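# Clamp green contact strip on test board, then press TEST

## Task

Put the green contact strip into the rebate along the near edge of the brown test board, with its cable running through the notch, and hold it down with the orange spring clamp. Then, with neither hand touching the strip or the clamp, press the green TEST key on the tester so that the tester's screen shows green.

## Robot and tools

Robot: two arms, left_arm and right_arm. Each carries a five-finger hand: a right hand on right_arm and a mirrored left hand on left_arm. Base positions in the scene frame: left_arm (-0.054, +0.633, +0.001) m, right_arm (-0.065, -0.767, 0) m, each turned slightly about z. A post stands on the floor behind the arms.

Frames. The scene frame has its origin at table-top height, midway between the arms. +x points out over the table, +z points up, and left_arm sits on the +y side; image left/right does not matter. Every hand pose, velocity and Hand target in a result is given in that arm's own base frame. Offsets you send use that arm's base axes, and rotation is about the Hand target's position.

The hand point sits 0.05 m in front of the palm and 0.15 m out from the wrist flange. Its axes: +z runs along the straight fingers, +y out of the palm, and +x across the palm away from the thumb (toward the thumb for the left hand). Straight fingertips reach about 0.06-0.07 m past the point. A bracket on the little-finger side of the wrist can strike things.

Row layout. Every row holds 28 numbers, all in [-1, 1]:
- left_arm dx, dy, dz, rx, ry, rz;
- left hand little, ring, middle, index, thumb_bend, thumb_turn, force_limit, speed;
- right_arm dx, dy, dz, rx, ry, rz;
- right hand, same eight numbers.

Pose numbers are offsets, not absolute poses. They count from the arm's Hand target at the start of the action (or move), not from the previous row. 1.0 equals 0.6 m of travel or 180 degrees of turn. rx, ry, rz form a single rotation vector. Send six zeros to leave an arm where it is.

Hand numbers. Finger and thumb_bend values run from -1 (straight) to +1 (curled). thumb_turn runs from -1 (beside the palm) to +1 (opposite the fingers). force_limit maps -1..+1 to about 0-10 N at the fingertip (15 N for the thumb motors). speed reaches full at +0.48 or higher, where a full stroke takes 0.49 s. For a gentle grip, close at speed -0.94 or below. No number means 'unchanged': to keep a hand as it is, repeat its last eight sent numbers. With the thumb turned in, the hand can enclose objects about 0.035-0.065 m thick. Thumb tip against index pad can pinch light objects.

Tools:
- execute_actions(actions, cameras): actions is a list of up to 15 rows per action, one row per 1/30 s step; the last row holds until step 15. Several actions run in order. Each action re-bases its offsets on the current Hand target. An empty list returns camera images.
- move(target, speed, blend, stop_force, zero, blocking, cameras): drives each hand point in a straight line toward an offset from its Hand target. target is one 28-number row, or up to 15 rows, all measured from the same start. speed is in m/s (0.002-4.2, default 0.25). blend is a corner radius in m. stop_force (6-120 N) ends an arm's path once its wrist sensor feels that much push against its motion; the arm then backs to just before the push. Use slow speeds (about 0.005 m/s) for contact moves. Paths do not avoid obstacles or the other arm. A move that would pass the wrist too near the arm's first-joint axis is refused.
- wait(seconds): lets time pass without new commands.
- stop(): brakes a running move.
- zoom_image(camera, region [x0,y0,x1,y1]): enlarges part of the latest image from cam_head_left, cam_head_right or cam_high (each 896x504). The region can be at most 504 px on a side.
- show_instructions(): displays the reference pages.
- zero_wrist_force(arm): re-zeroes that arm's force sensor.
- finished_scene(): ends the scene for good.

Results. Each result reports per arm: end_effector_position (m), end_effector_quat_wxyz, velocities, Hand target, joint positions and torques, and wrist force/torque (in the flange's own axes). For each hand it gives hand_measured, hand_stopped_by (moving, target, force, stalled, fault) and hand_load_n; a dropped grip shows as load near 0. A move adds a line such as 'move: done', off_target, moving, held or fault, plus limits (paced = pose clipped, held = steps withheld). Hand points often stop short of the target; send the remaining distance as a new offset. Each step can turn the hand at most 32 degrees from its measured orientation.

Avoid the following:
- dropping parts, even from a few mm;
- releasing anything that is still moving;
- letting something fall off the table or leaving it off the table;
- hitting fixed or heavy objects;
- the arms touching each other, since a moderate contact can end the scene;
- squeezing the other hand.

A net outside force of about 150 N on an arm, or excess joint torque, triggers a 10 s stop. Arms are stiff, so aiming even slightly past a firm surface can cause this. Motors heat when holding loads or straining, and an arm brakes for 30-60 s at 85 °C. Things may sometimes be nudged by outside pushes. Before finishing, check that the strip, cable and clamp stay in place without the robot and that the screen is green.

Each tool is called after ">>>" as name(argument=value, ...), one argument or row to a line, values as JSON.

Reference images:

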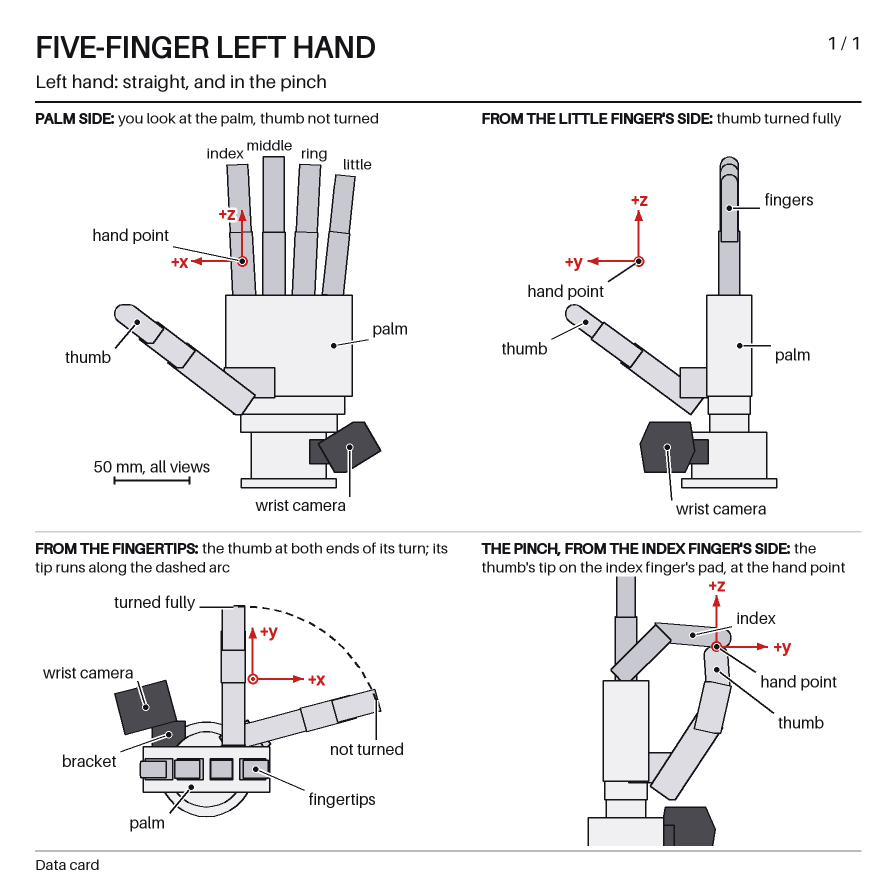

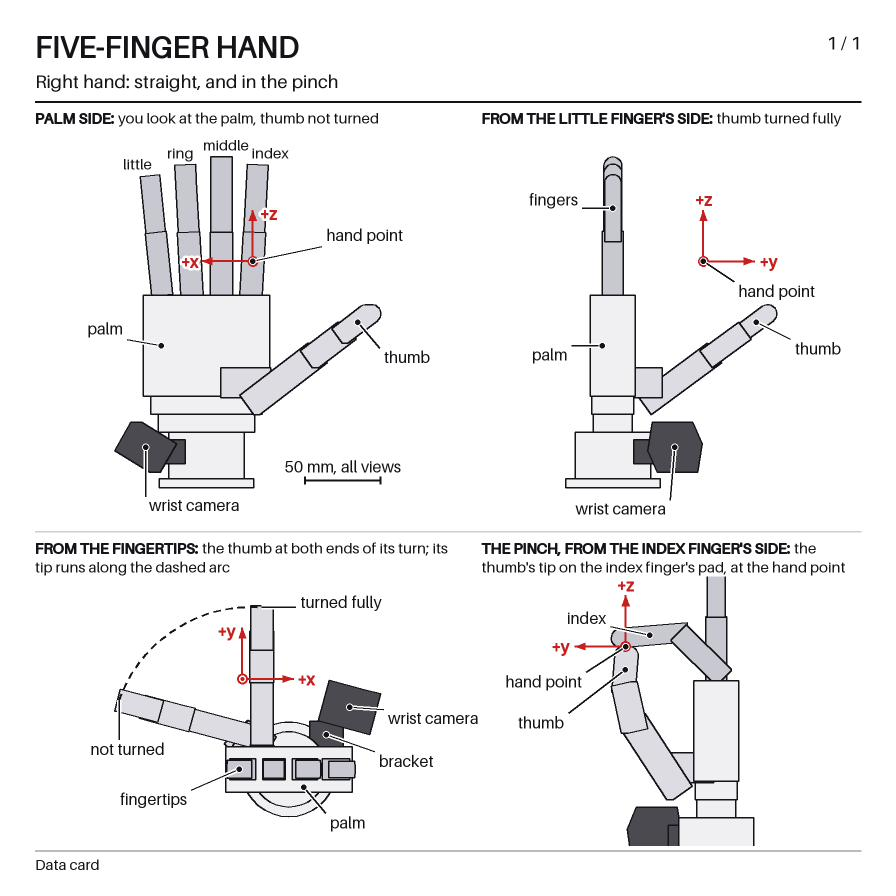

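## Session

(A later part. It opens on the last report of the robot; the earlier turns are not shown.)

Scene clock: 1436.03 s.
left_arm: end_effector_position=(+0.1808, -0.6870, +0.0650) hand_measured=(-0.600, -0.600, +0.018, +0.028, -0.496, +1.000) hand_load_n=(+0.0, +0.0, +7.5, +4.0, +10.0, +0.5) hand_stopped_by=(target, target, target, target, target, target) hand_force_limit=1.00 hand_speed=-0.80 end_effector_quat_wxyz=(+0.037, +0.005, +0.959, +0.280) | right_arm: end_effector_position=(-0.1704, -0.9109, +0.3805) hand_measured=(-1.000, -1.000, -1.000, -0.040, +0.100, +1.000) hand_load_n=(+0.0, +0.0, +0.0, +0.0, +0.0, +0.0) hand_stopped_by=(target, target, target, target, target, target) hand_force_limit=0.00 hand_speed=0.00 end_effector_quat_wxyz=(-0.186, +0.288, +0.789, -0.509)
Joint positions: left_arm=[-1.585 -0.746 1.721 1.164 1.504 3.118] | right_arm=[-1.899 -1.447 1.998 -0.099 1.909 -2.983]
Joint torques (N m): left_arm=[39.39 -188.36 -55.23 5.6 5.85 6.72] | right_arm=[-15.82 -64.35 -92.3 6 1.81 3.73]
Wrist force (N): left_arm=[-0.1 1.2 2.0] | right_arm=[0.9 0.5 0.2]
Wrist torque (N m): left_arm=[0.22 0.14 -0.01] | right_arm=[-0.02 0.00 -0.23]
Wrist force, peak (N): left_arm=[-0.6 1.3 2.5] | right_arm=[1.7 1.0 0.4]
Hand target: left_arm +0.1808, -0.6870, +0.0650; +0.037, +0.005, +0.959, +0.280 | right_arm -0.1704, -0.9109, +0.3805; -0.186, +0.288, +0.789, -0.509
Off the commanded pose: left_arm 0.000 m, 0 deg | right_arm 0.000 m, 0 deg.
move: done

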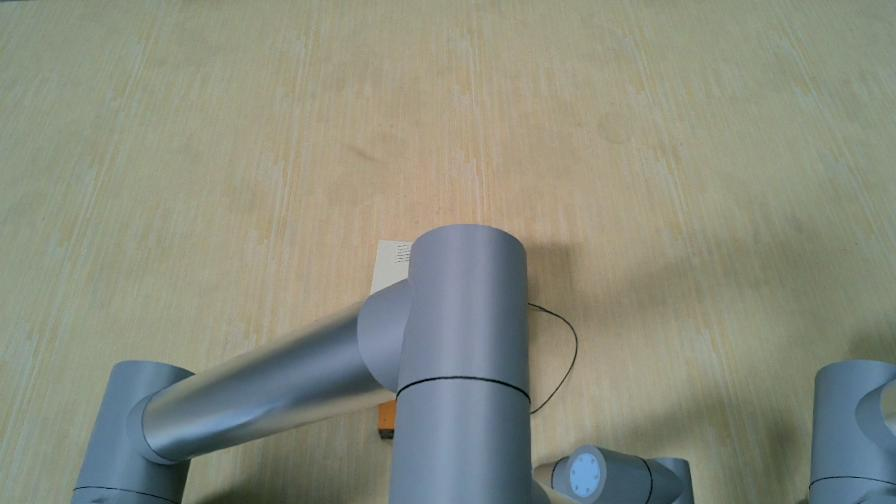

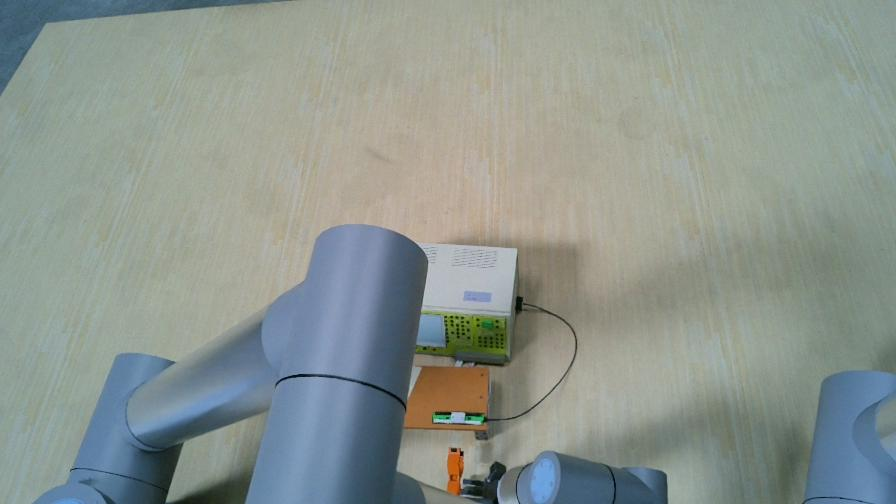

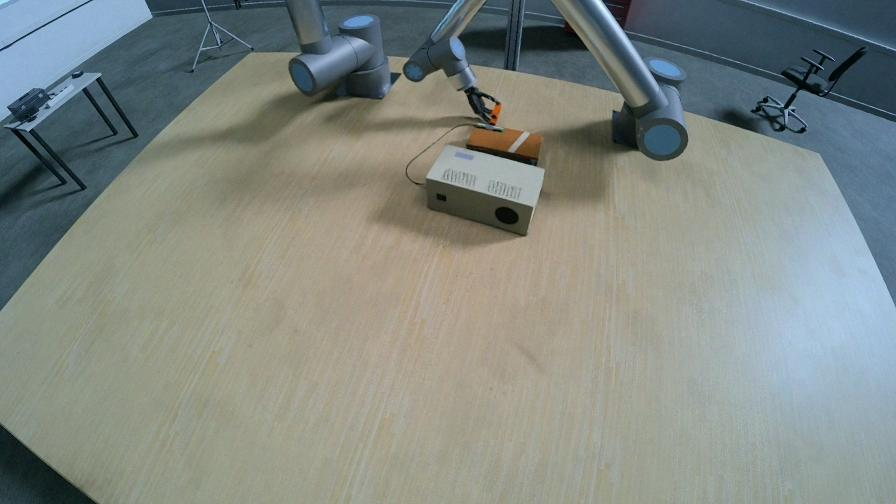

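>>> move(
  target=[0.075,0.0015,0.0017,0,0,0,-0.6,-0.6,0.02,0.03,-0.49,1,1.0,-0.8,0,0,0,0,0,0,-1,-1,-1,-0.04,0.1,1,0,0],
  speed=0.03,
  stop_force=8,
  cameras=["cam_head_right","cam_high"],
)

>>> zoom_image(
  camera="cam_high",
  region=[475, 90, 515, 135],
)

>>> zoom_image(
  camera="cam_head_right",
  region=[430, 400, 490, 480],
)

Scene clock: 1455.27 s.
left_arm: end_effector_position=(+0.2258, -0.6861, +0.0660) hand_measured=(-0.600, -0.600, +0.018, +0.028, -0.496, +1.000) hand_load_n=(+0.0, +0.0, +7.5, +4.0, +9.5, +1.0) hand_stopped_by=(target, target, target, target, target, target) hand_force_limit=1.00 hand_speed=-0.80 end_effector_quat_wxyz=(+0.037, +0.005, +0.959, +0.280) | right_arm: end_effector_position=(-0.1704, -0.9109, +0.3805) hand_measured=(-1.000, -1.000, -1.000, -0.040, +0.100, +1.000) hand_load_n=(+0.0, +0.0, +0.0, +0.0, +0.0, +0.0) hand_stopped_by=(target, target, target, target, target, target) hand_force_limit=0.00 hand_speed=0.00 end_effector_quat_wxyz=(-0.186, +0.288, +0.789, -0.509)
Joint positions: left_arm=[-1.535 -0.741 1.705 1.172 1.478 3.16] | right_arm=[-1.899 -1.447 1.998 -0.099 1.909 -2.983]
Joint torques (N m): left_arm=[37.76 -190.72 -54.07 11.76 -7.52 6.7] | right_arm=[-11.3 -60.02 -91.57 6.44 1.35 3.97]
Wrist force (N): left_arm=[-0.2 0.8 2.0] | right_arm=[1.2 0.7 0.4]
Wrist torque (N m): left_arm=[0.12 0.17 0.00] | right_arm=[0.01 -0.05 -0.21]
Wrist force, peak (N): left_arm=[-0.3 1.1 2.7] | right_arm=[1.4 0.8 0.6]
Hand target: left_arm +0.2258, -0.6861, +0.0660; +0.037, +0.005, +0.959, +0.280 | right_arm -0.1704, -0.9109, +0.3805; -0.186, +0.288, +0.789, -0.509
Off the commanded pose: left_arm 0.000 m, 0 deg | right_arm 0.000 m, 0 deg.
move: done

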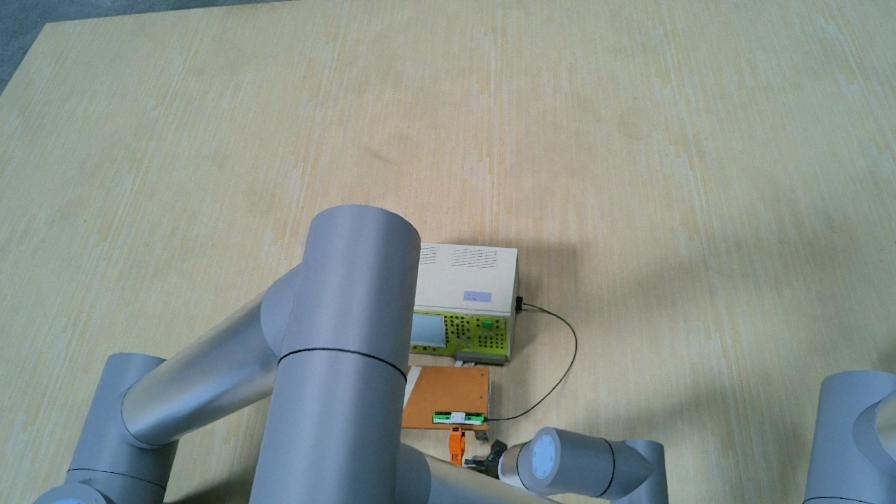

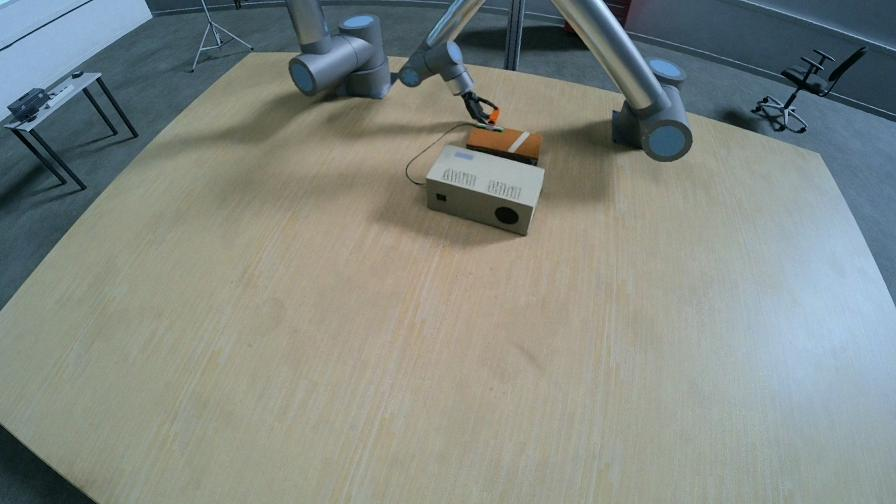

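Scaled by 11.200 from the camera's image (finer frame: 1280x720).

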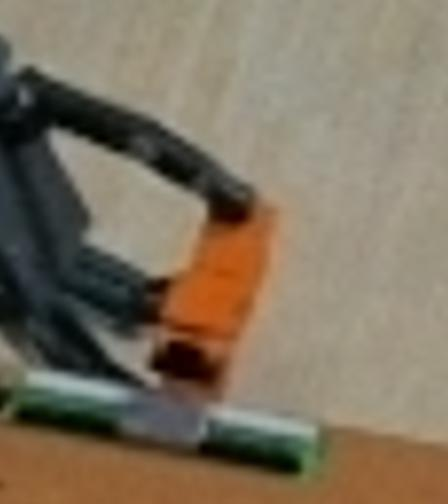

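Scaled by 6.300 from the camera's image (finer frame: 1280x720).

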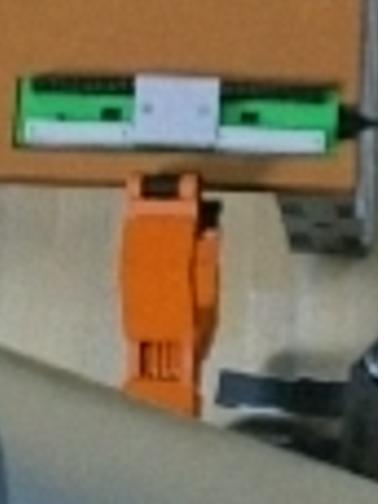

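>>> move(
  target=[0.0517,-0.0012,0.0,0,0,0,-0.6,-0.6,0.02,0.03,-0.49,1,1.0,-0.8,0,0,0,0,0,0,-1,-1,-1,-0.04,0.1,1,0,0],
  speed=0.012,
  stop_force=6,
  cameras=["cam_head_right","cam_high"],
)

>>> zoom_image(
  camera="cam_high",
  region=[475, 90, 515, 135],
)

>>> zoom_image(
  camera="cam_head_right",
  region=[430, 390, 490, 470],
)

Scene clock: 1465.07 s.
left_arm: end_effector_position=(+0.2568, -0.6868, +0.0660) hand_measured=(-0.600, -0.600, +0.018, +0.028, -0.496, +1.000) hand_load_n=(+0.0, +0.0, +2.0, +7.0, +8.5, +7.0) hand_stopped_by=(target, target, target, target, target, target) hand_force_limit=1.00 hand_speed=-0.80 end_effector_quat_wxyz=(+0.037, +0.005, +0.959, +0.280) | right_arm: end_effector_position=(-0.1704, -0.9109, +0.3805) hand_measured=(-1.000, -1.000, -1.000, -0.040, +0.100, +1.000) hand_load_n=(+0.0, +0.5, +0.0, +0.0, +0.0, +0.0) hand_stopped_by=(target, target, target, target, target, target) hand_force_limit=0.00 hand_speed=0.00 end_effector_quat_wxyz=(-0.186, +0.288, +0.789, -0.509)
Joint positions: left_arm=[-1.502 -0.735 1.689 1.18 1.46 3.189] | right_arm=[-1.899 -1.447 1.998 -0.099 1.909 -2.983]
Joint torques (N m): left_arm=[36.47 -191.02 -54.75 11.27 -8.58 8.09] | right_arm=[-11.44 -65.05 -91.81 6.05 0.98 3.09]
Wrist force (N): left_arm=[0.8 1.4 0.8] | right_arm=[1.1 0.6 0.3]
Wrist torque (N m): left_arm=[0.04 -0.03 -0.13] | right_arm=[-0.02 -0.03 -0.22]
Wrist force, peak (N): left_arm=[-0.6 1.0 2.5] | right_arm=[1.1 1.1 0.7]
Hand target: left_arm +0.2568, -0.6868, +0.0660; +0.037, +0.005, +0.959, +0.280 | right_arm -0.1704, -0.9109, +0.3805; -0.186, +0.288, +0.789, -0.509
Off the commanded pose: left_arm 0.000 m, 0 deg | right_arm 0.000 m, 0 deg.
move: done

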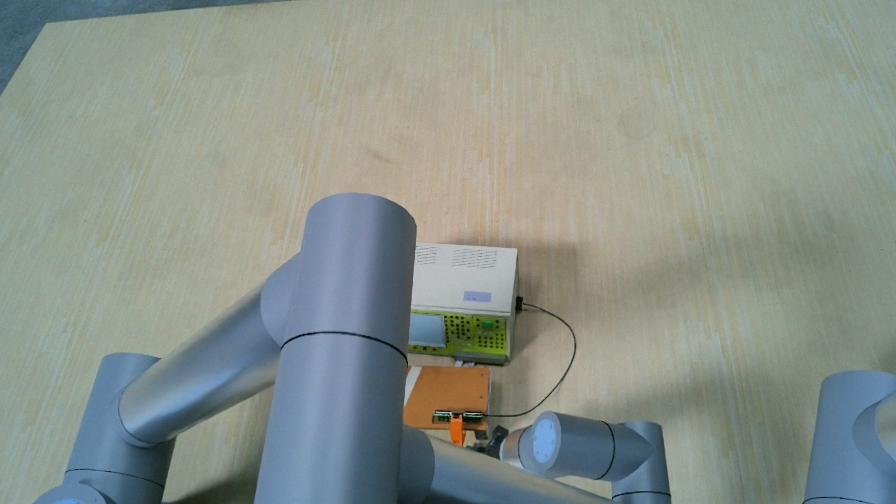

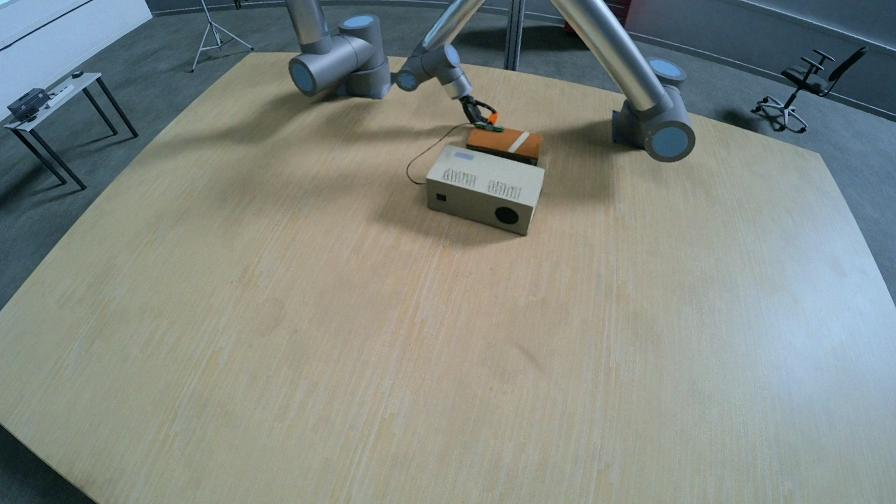

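Scaled by 11.200 from the camera's image (finer frame: 1280x720).

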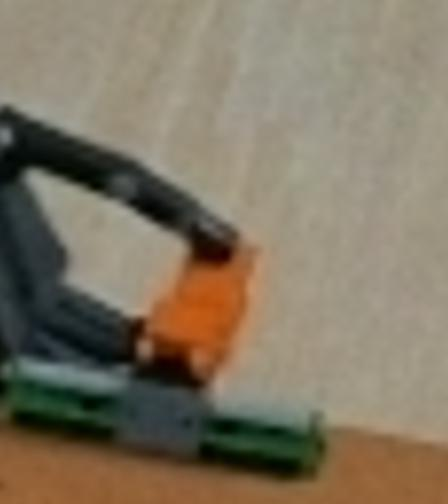

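Scaled by 6.300 from the camera's image (finer frame: 1280x720).

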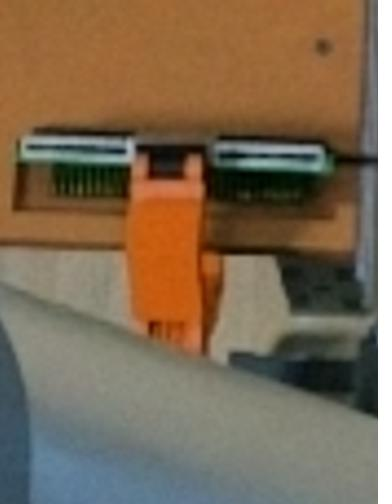

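>>> move(
  target=[-0.0567,0.0012,0.0,0,0,0,-0.6,-0.6,0.02,0.03,-0.49,1,1.0,-0.8,0,0,0,0,0,0,-1,-1,-1,-0.04,0.1,1,0,0],
  speed=0.012,
  cameras=["cam_head_right","cam_high"],
)

>>> zoom_image(
  camera="cam_high",
  region=[465, 90, 515, 145],
)

>>> zoom_image(
  camera="cam_head_right",
  region=[420, 390, 500, 470],
)

Scene clock: 1472.23 s.
left_arm: end_effector_position=(+0.2229, -0.6861, +0.0660) hand_measured=(-0.600, -0.600, +0.018, +0.028, -0.496, +1.000) hand_load_n=(+0.0, +0.0, +6.0, +5.0, +10.0, -0.5) hand_stopped_by=(target, target, target, target, target, target) hand_force_limit=1.00 hand_speed=-0.80 end_effector_quat_wxyz=(+0.037, +0.005, +0.959, +0.280) | right_arm: end_effector_position=(-0.1704, -0.9109, +0.3805) hand_measured=(-1.000, -1.000, -1.000, -0.040, +0.100, +1.000) hand_load_n=(+0.0, -0.5, +0.0, +0.0, +0.0, +0.0) hand_stopped_by=(target, target, target, target, target, target) hand_force_limit=0.00 hand_speed=0.00 end_effector_quat_wxyz=(-0.186, +0.288, +0.789, -0.509)
Joint positions: left_arm=[-1.538 -0.741 1.706 1.172 1.479 3.157] | right_arm=[-1.899 -1.447 1.998 -0.099 1.909 -2.983]
Joint torques (N m): left_arm=[-34.39 -233.78 -20.36 4.78 5.82 -5.71] | right_arm=[-14.08 -61.84 -93.54 5.37 0.83 3.57]
Wrist force (N): left_arm=[0.0 0.5 2.2] | right_arm=[1.0 0.7 0.4]
Wrist torque (N m): left_arm=[0.08 0.14 0.29] | right_arm=[0.00 -0.03 -0.22]
Wrist force, peak (N): left_arm=[0.0 1.3 2.4] | right_arm=[1.5 0.6 0.8]
Hand target: left_arm +0.2228, -0.6861, +0.0660; +0.037, +0.005, +0.959, +0.280 | right_arm -0.1704, -0.9109, +0.3805; -0.186, +0.288, +0.789, -0.509
Off the commanded pose: left_arm 0.000 m, 0 deg | right_arm 0.000 m, 0 deg.
move: done

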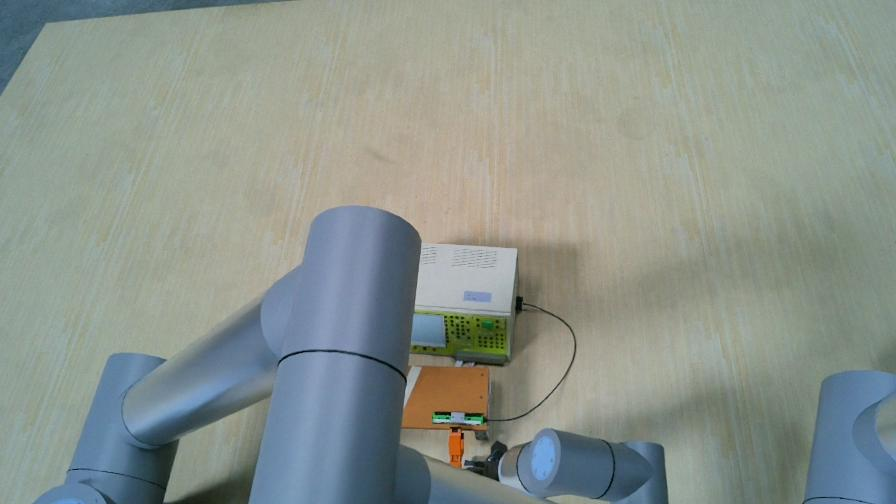

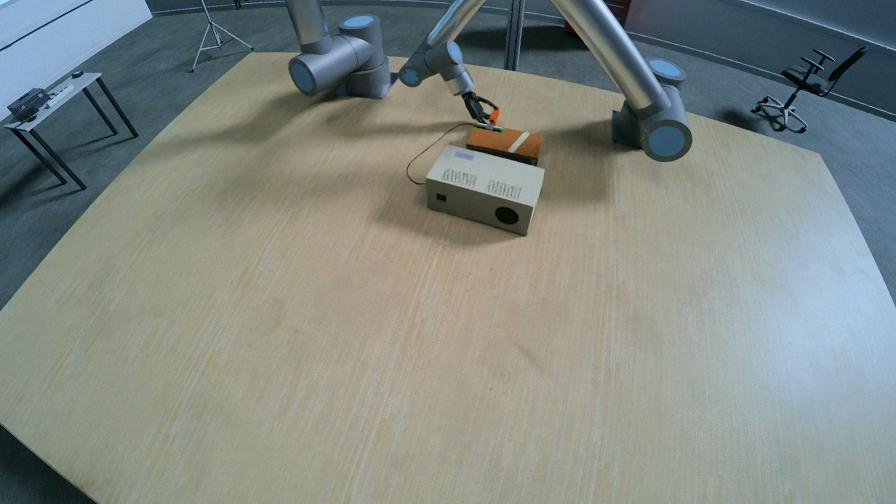

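Scaled by 9.164 from the camera's image (finer frame: 1280x720).

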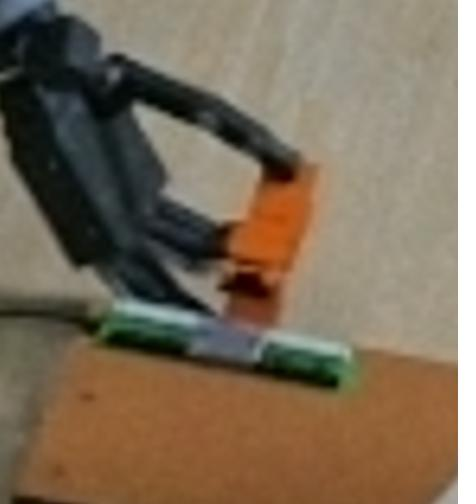

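Scaled by 6.300 from the camera's image (finer frame: 1280x720).

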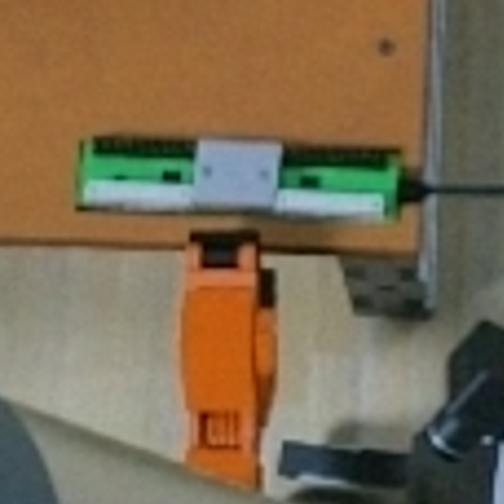

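>>> execute_actions(
  actions=[
    [[0,0,0,0,0,0,-0.6,-0.6,0.07,0.08,-0.49,1,1.0,-0.8,0,0,0,0,0,0,-1,-1,-1,-0.04,0.1,1,0,0]],
    [[0,0,0,0,0,0,-0.6,-0.6,0.115,0.12,-0.49,1,1.0,-0.8,0,0,0,0,0,0,-1,-1,-1,-0.04,0.1,1,0,0]],
  ],
  cameras=["cam_head_right","cam_high"],
)

>>> zoom_image(
  camera="cam_high",
  region=[475, 90, 515, 135],
)

>>> zoom_image(
  camera="cam_head_right",
  region=[430, 400, 490, 480],
)

Scene clock: 1484.63 s.
left_arm: end_effector_position=(+0.2228, -0.6861, +0.0660) hand_measured=(-0.600, -0.600, +0.112, +0.120, -0.496, +1.000) hand_load_n=(+0.0, +0.0, +9.5, +3.0, +10.5, +2.0) hand_stopped_by=(target, target, target, target, target, target) hand_force_limit=1.00 hand_speed=-0.80 end_effector_quat_wxyz=(+0.037, +0.005, +0.959, +0.280) | right_arm: end_effector_position=(-0.1704, -0.9109, +0.3805) hand_measured=(-1.000, -1.000, -1.000, -0.040, +0.100, +1.000) hand_load_n=(-0.5, +0.0, +0.0, +0.0, +0.0, +0.0) hand_stopped_by=(target, target, target, target, target, target) hand_force_limit=0.00 hand_speed=0.00 end_effector_quat_wxyz=(-0.186, +0.288, +0.789, -0.509)
Joint positions: left_arm=[-1.538 -0.741 1.706 1.172 1.479 3.157] | right_arm=[-1.899 -1.447 1.998 -0.099 1.909 -2.983]
Joint torques (N m): left_arm=[-30.61 -231.89 -20.85 5.52 5.74 -4.6] | right_arm=[-12.97 -61.18 -89.97 6.24 1.29 2.89]
Wrist force (N): left_arm=[-0.1 0.8 1.8] | right_arm=[1.3 0.6 0.7]
Wrist torque (N m): left_arm=[0.14 0.15 0.27] | right_arm=[-0.04 -0.08 -0.21]
Wrist force, peak (N): left_arm=[0.0 1.1 2.6] | right_arm=[1.4 1.1 0.6]
Hand target: left_arm +0.2228, -0.6861, +0.0660; +0.037, +0.005, +0.959, +0.280 | right_arm -0.1704, -0.9109, +0.3805; -0.186, +0.288, +0.789, -0.509
Off the commanded pose: left_arm 0.000 m, 0 deg | right_arm 0.000 m, 0 deg.

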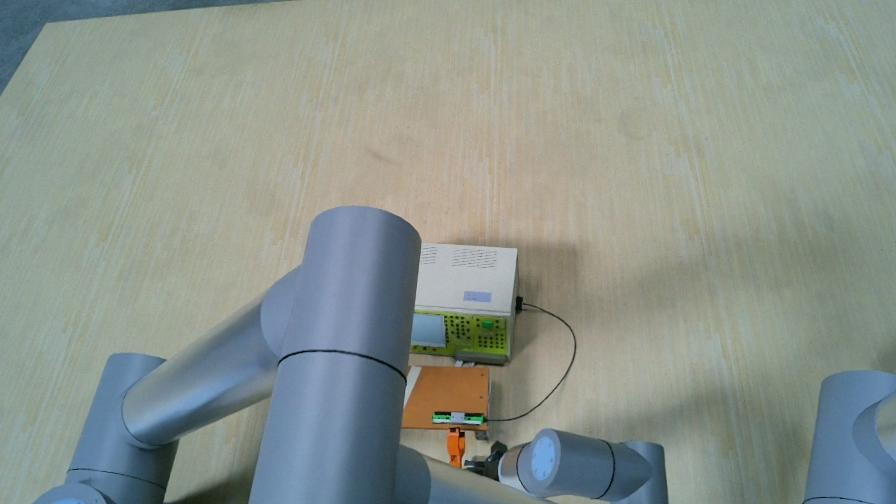

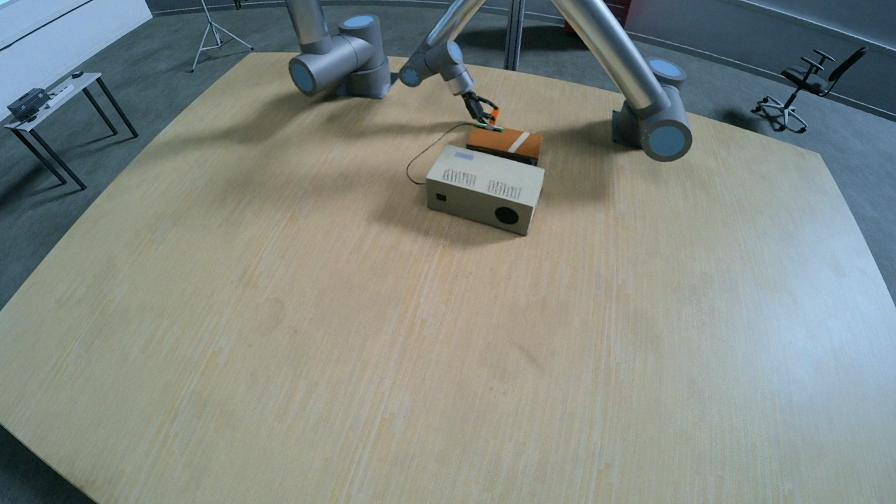

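Scaled by 11.200 from the camera's image (finer frame: 1280x720).

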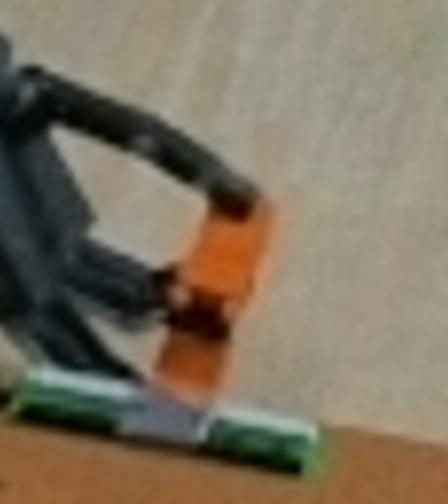

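Scaled by 6.300 from the camera's image (finer frame: 1280x720).

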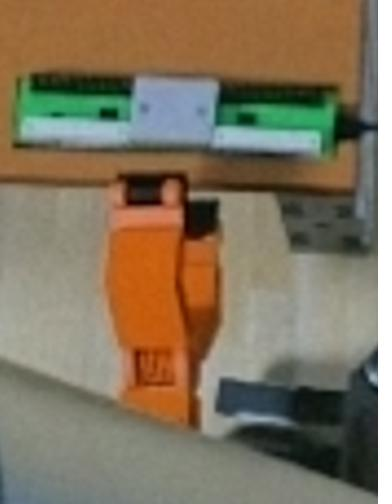

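>>> move(
  target=[0,0,0.0033,-0.0012,0.0277,0,-0.6,-0.6,0.115,0.12,-0.49,1,1.0,-0.8,0,0,0,0,0,0,-1,-1,-1,-0.04,0.1,1,0,0],
  speed=0.05,
  cameras=["cam_head_right","cam_high"],
)

>>> zoom_image(
  camera="cam_high",
  region=[475, 90, 515, 135],
)

>>> zoom_image(
  camera="cam_head_right",
  region=[430, 400, 490, 480],
)

Scene clock: 1497.13 s.
left_arm: end_effector_position=(+0.2228, -0.6861, +0.0680) hand_measured=(-0.600, -0.600, +0.112, +0.120, -0.496, +1.000) hand_load_n=(+0.0, +0.0, +9.5, +2.5, +10.5, +1.5) hand_stopped_by=(target, target, target, target, target, target) hand_force_limit=1.00 hand_speed=-0.80 end_effector_quat_wxyz=(-0.005, +0.017, +0.961, +0.278) | right_arm: end_effector_position=(-0.1704, -0.9109, +0.3805) hand_measured=(-1.000, -1.000, -1.000, -0.040, +0.100, +1.000) hand_load_n=(-0.5, +0.0, +0.0, +0.0, +0.0, +0.0) hand_stopped_by=(target, target, target, target, target, target) hand_force_limit=0.00 hand_speed=0.00 end_effector_quat_wxyz=(-0.186, +0.288, +0.789, -0.509)
Joint positions: left_arm=[-1.516 -0.74 1.698 1.175 1.541 3.223] | right_arm=[-1.899 -1.447 1.998 -0.099 1.909 -2.983]
Joint torques (N m): left_arm=[35.02 -188.46 -53.5 11.97 7.32 7.07] | right_arm=[-13.45 -65 -88.57 5.14 0.71 2.98]
Wrist force (N): left_arm=[0.2 0.7 2.2] | right_arm=[1.1 0.8 0.3]
Wrist torque (N m): left_arm=[0.09 0.08 0.02] | right_arm=[0.03 -0.04 -0.21]
Wrist force, peak (N): left_arm=[0.1 1.2 2.7] | right_arm=[1.4 1.0 0.2]
Hand target: left_arm +0.2228, -0.6861, +0.0680; -0.005, +0.017, +0.961, +0.278 | right_arm -0.1704, -0.9109, +0.3805; -0.186, +0.288, +0.789, -0.509
Off the commanded pose: left_arm 0.000 m, 0 deg | right_arm 0.000 m, 0 deg.
move: done

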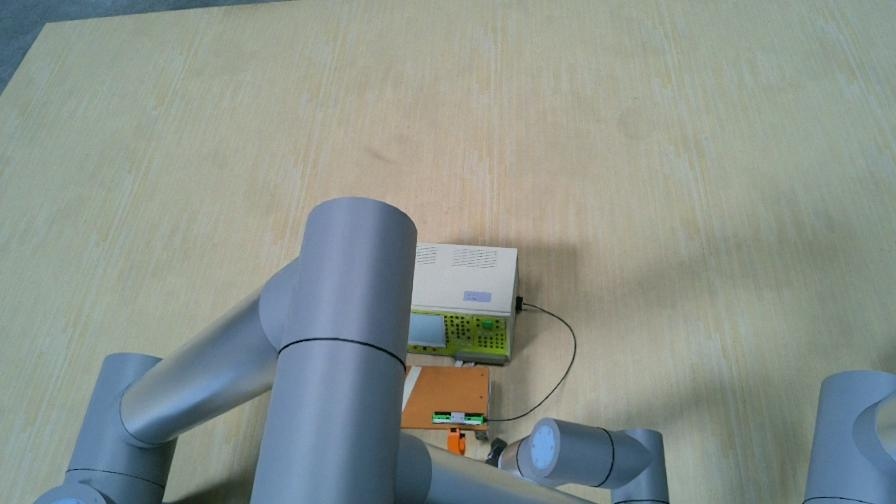

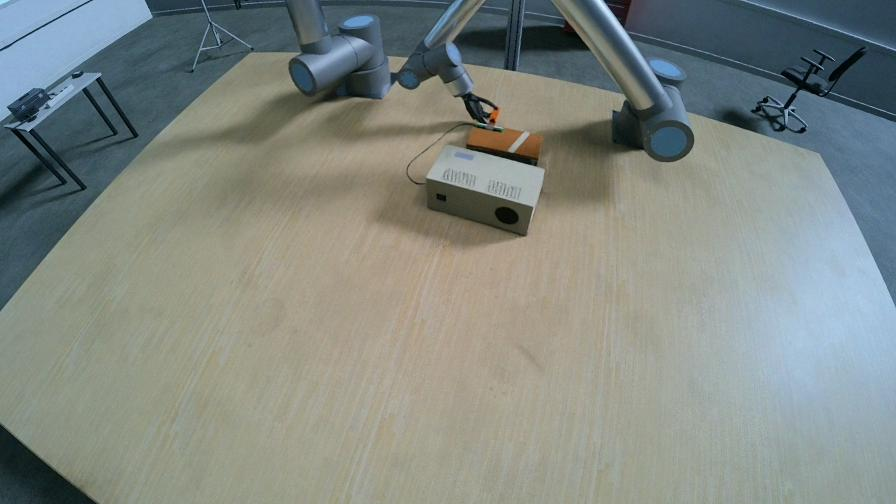

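Scaled by 11.200 from the camera's image (finer frame: 1280x720).

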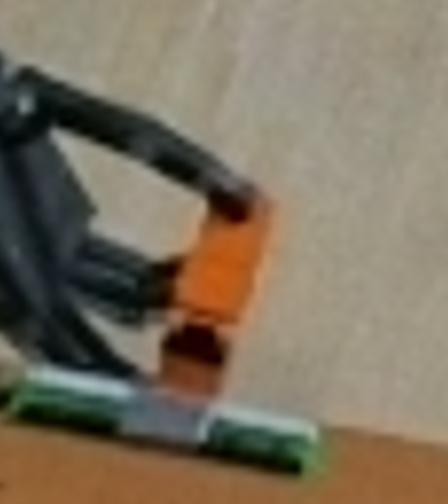

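Scaled by 6.300 from the camera's image (finer frame: 1280x720).

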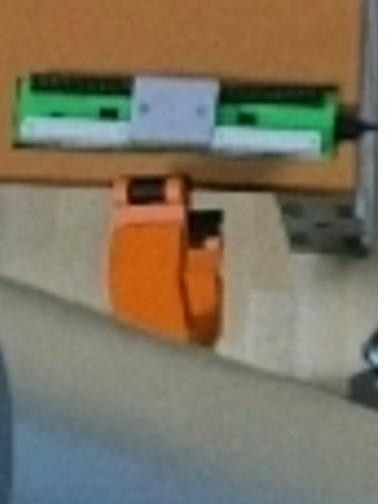

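>>> execute_actions(
  actions=[],
)

Scene clock: 1528.93 s.
left_arm: end_effector_position=(+0.2228, -0.6861, +0.0680) hand_measured=(-0.600, -0.600, +0.112, +0.120, -0.496, +1.000) hand_load_n=(+0.0, +0.5, +9.5, +3.0, +11.0, +1.5) hand_stopped_by=(target, target, target, target, target, target) hand_force_limit=1.00 hand_speed=-0.80 end_effector_quat_wxyz=(-0.005, +0.017, +0.961, +0.278) | right_arm: end_effector_position=(-0.1704, -0.9109, +0.3805) hand_measured=(-1.000, -1.000, -1.000, -0.040, +0.100, +1.000) hand_load_n=(+0.0, +0.0, +0.0, +0.0, +0.0, +0.0) hand_stopped_by=(target, target, target, target, target, target) hand_force_limit=0.00 hand_speed=0.00 end_effector_quat_wxyz=(-0.186, +0.288, +0.789, -0.509)
Joint positions: left_arm=[-1.516 -0.74 1.698 1.175 1.541 3.223] | right_arm=[-1.899 -1.447 1.998 -0.099 1.909 -2.983]
Joint velocities: within noise
Joint torques (N m): left_arm=[39.68 -191.38 -54.11 10.7 5.72 5.36] | right_arm=[-11.19 -64.25 -84.79 6.06 1.3 2.61]
Motor temperatures (°C): left_arm=[39 36 33 37 36 40] | right_arm=[46 42 34 38 47 42]
Wrist force (N): left_arm=[-0.2 0.5 2.3] | right_arm=[1.3 0.5 0.5]
Wrist torque (N m): left_arm=[0.06 0.14 0.01] | right_arm=[-0.04 -0.09 -0.21]
Wrist force, peak (N): left_arm=[0.0 0.8 3.0] | right_arm=[1.3 1.1 0.9]
Hand target: left_arm +0.2228, -0.6861, +0.0680; -0.005, +0.017, +0.961, +0.278 | right_arm -0.1704, -0.9109, +0.3805; -0.186, +0.288, +0.789, -0.509
Off the commanded pose: left_arm 0.000 m, 0 deg | right_arm 0.000 m, 0 deg.

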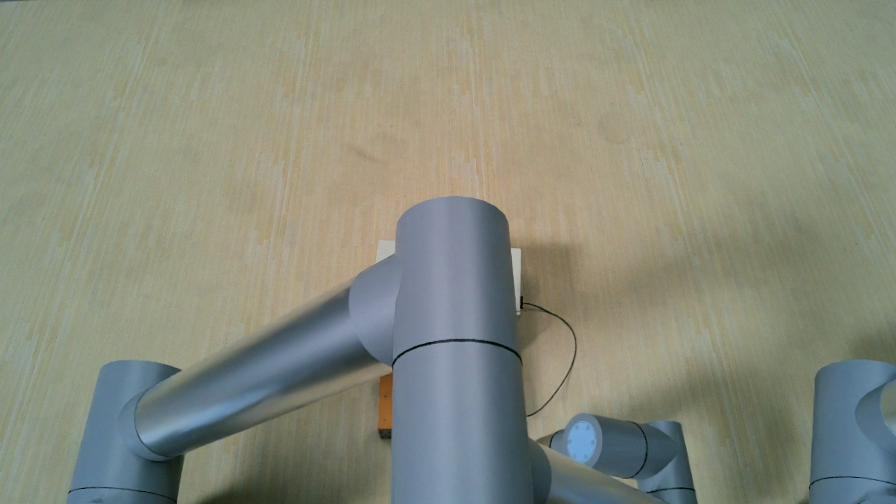

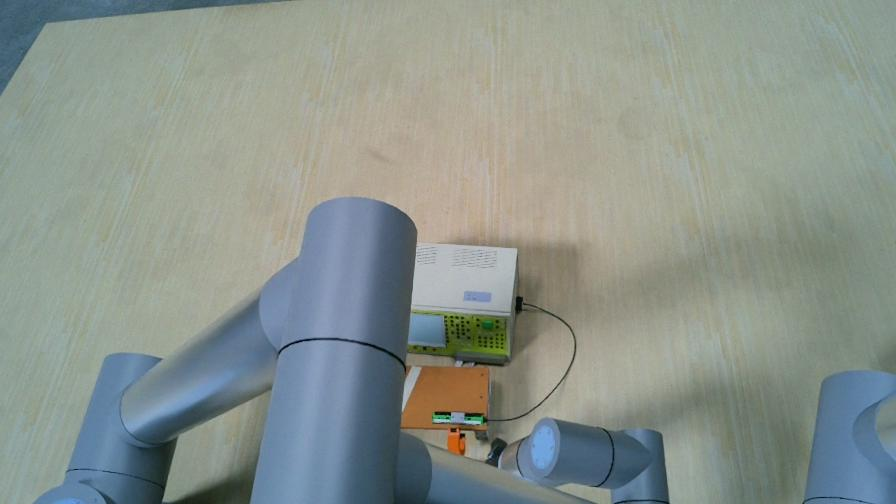

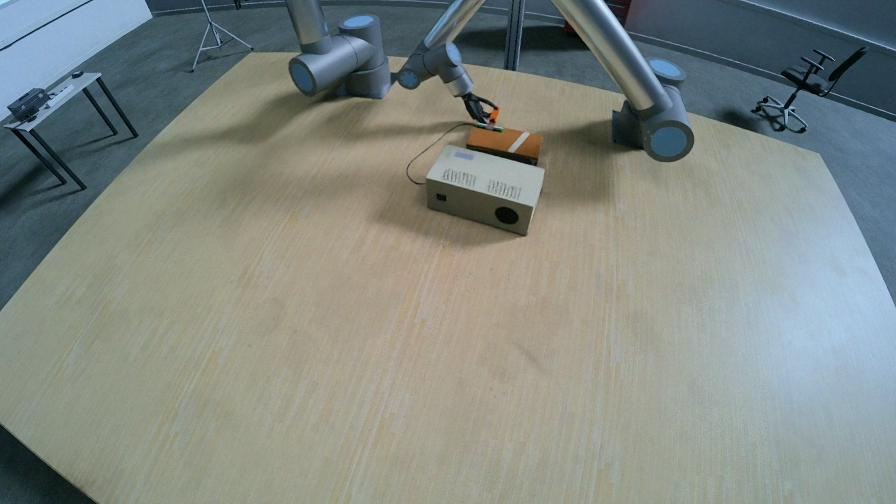

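>>> zoom_image(
  camera="cam_head_right",
  region=[400, 390, 520, 480],
)

>>> zoom_image(
  camera="cam_high",
  region=[450, 80, 560, 170],
)

Scaled by 4.200 from the camera's image (finer frame: 1280x720).

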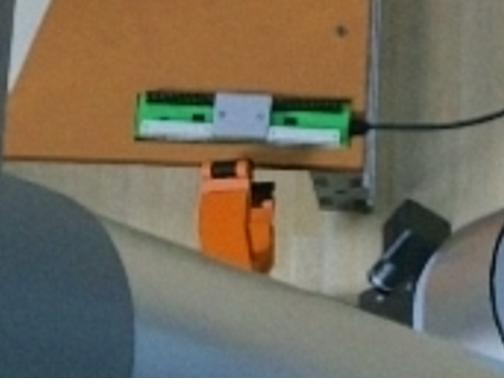

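Scaled by 4.582 from the camera's image (finer frame: 1280x720).

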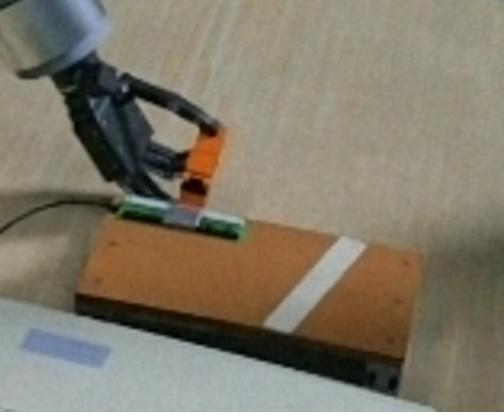

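>>> zoom_image(
  camera="cam_head_right",
  region=[430, 400, 490, 460],
)

>>> zoom_image(
  camera="cam_high",
  region=[460, 90, 520, 150],
)

Scaled by 8.400 from the camera's image (finer frame: 1280x720).

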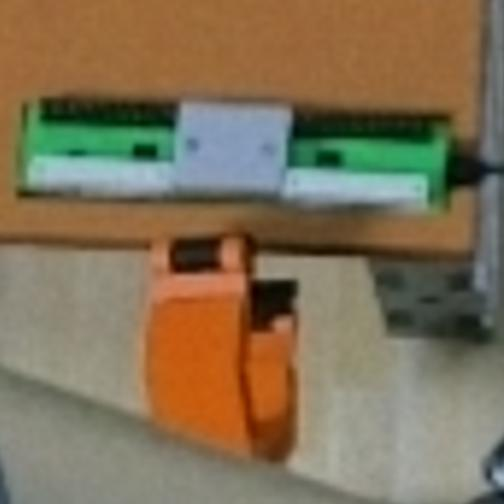

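Scaled by 8.400 from the camera's image (finer frame: 1280x720).

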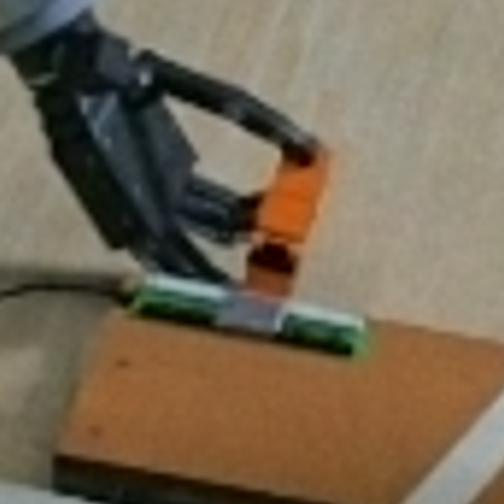

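>>> move(
  target=[
    [0.0002, -0.0042, 0.0067, 0,0,0, -0.6,-0.6,0.115,0.12,-0.49,1,1.0,-0.8, 0,0,0,0,0,0, -1,-1,-1,-0.04,0.1,1,0,0],
  ],
  speed=0.02,
  cameras=["cam_head_right","cam_high"],
)

>>> zoom_image(
  camera="cam_head_right",
  region=[430, 400, 490, 460],
)

>>> zoom_image(
  camera="cam_high",
  region=[460, 90, 520, 150],
)

Scene clock: 1551.20 s.
left_arm: end_effector_position=(+0.2229, -0.6885, +0.0719) hand_measured=(-0.600, -0.600, +0.112, +0.120, -0.496, +1.000) hand_load_n=(+0.0, +0.0, +9.5, +3.0, +10.5, +1.5) hand_stopped_by=(target, target, target, target, target, target) hand_force_limit=1.00 hand_speed=-0.80 end_effector_quat_wxyz=(-0.005, +0.017, +0.961, +0.278) | right_arm: end_effector_position=(-0.1704, -0.9109, +0.3805) hand_measured=(-1.000, -1.000, -1.000, -0.040, +0.100, +1.000) hand_load_n=(+0.0, +0.0, +0.0, +0.0, +0.5, +0.0) hand_stopped_by=(target, target, target, target, target, target) hand_force_limit=0.00 hand_speed=0.00 end_effector_quat_wxyz=(-0.186, +0.288, +0.789, -0.509)
Joint positions: left_arm=[-1.516 -0.742 1.694 1.181 1.541 3.223] | right_arm=[-1.899 -1.447 1.998 -0.099 1.909 -2.983]
Joint torques (N m): left_arm=[24.79 -232.49 -53.53 12.19 5.82 4.66] | right_arm=[-13.21 -67.63 -85.63 5.75 0.57 2.64]
Wrist force (N): left_arm=[0.4 0.7 2.4] | right_arm=[1.4 0.8 0.4]
Wrist torque (N m): left_arm=[0.09 0.05 0.04] | right_arm=[0.01 -0.10 -0.19]
Wrist force, peak (N): left_arm=[0.5 1.1 2.9] | right_arm=[1.6 0.8 0.4]
Hand target: left_arm +0.2229, -0.6886, +0.0720; -0.005, +0.017, +0.961, +0.278 | right_arm -0.1704, -0.9109, +0.3805; -0.186, +0.288, +0.789, -0.509
Off the commanded pose: left_arm 0.000 m, 0 deg | right_arm 0.000 m, 0 deg.
move: done

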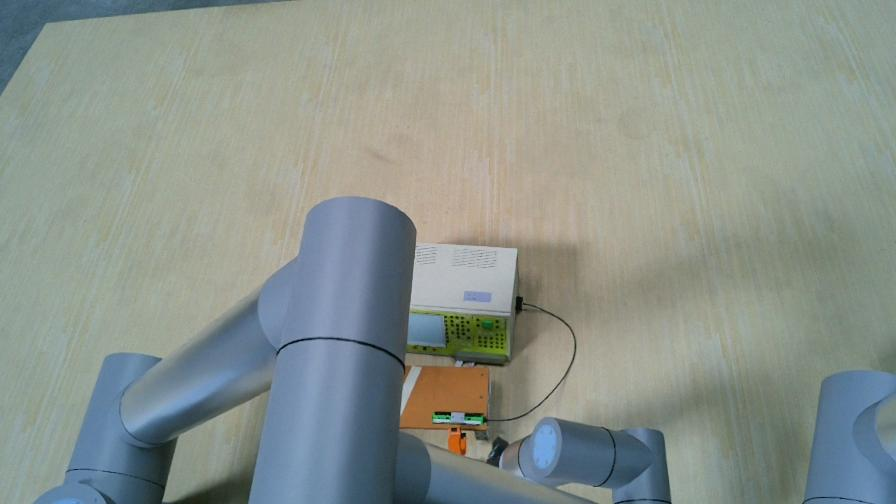

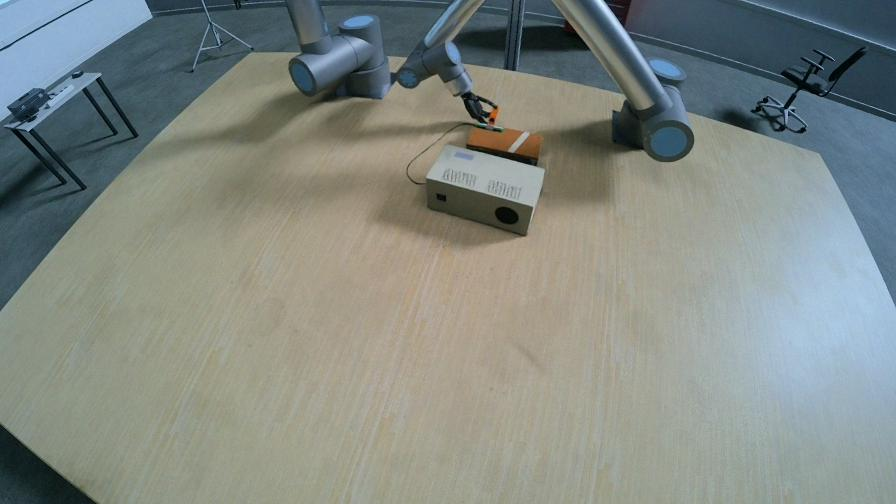

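Scaled by 8.400 from the camera's image (finer frame: 1280x720).

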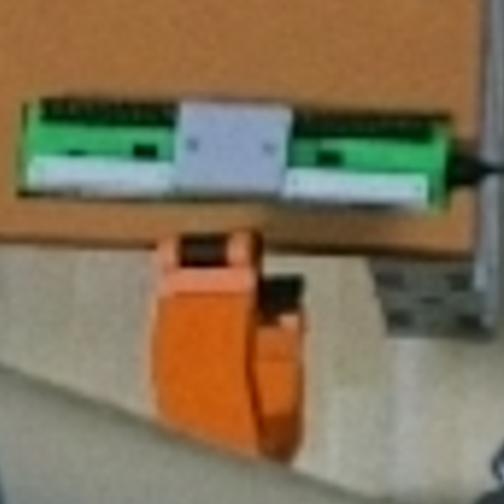

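Scaled by 8.400 from the camera's image (finer frame: 1280x720).

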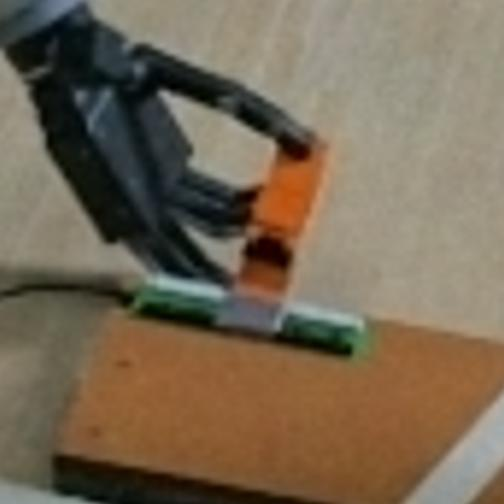

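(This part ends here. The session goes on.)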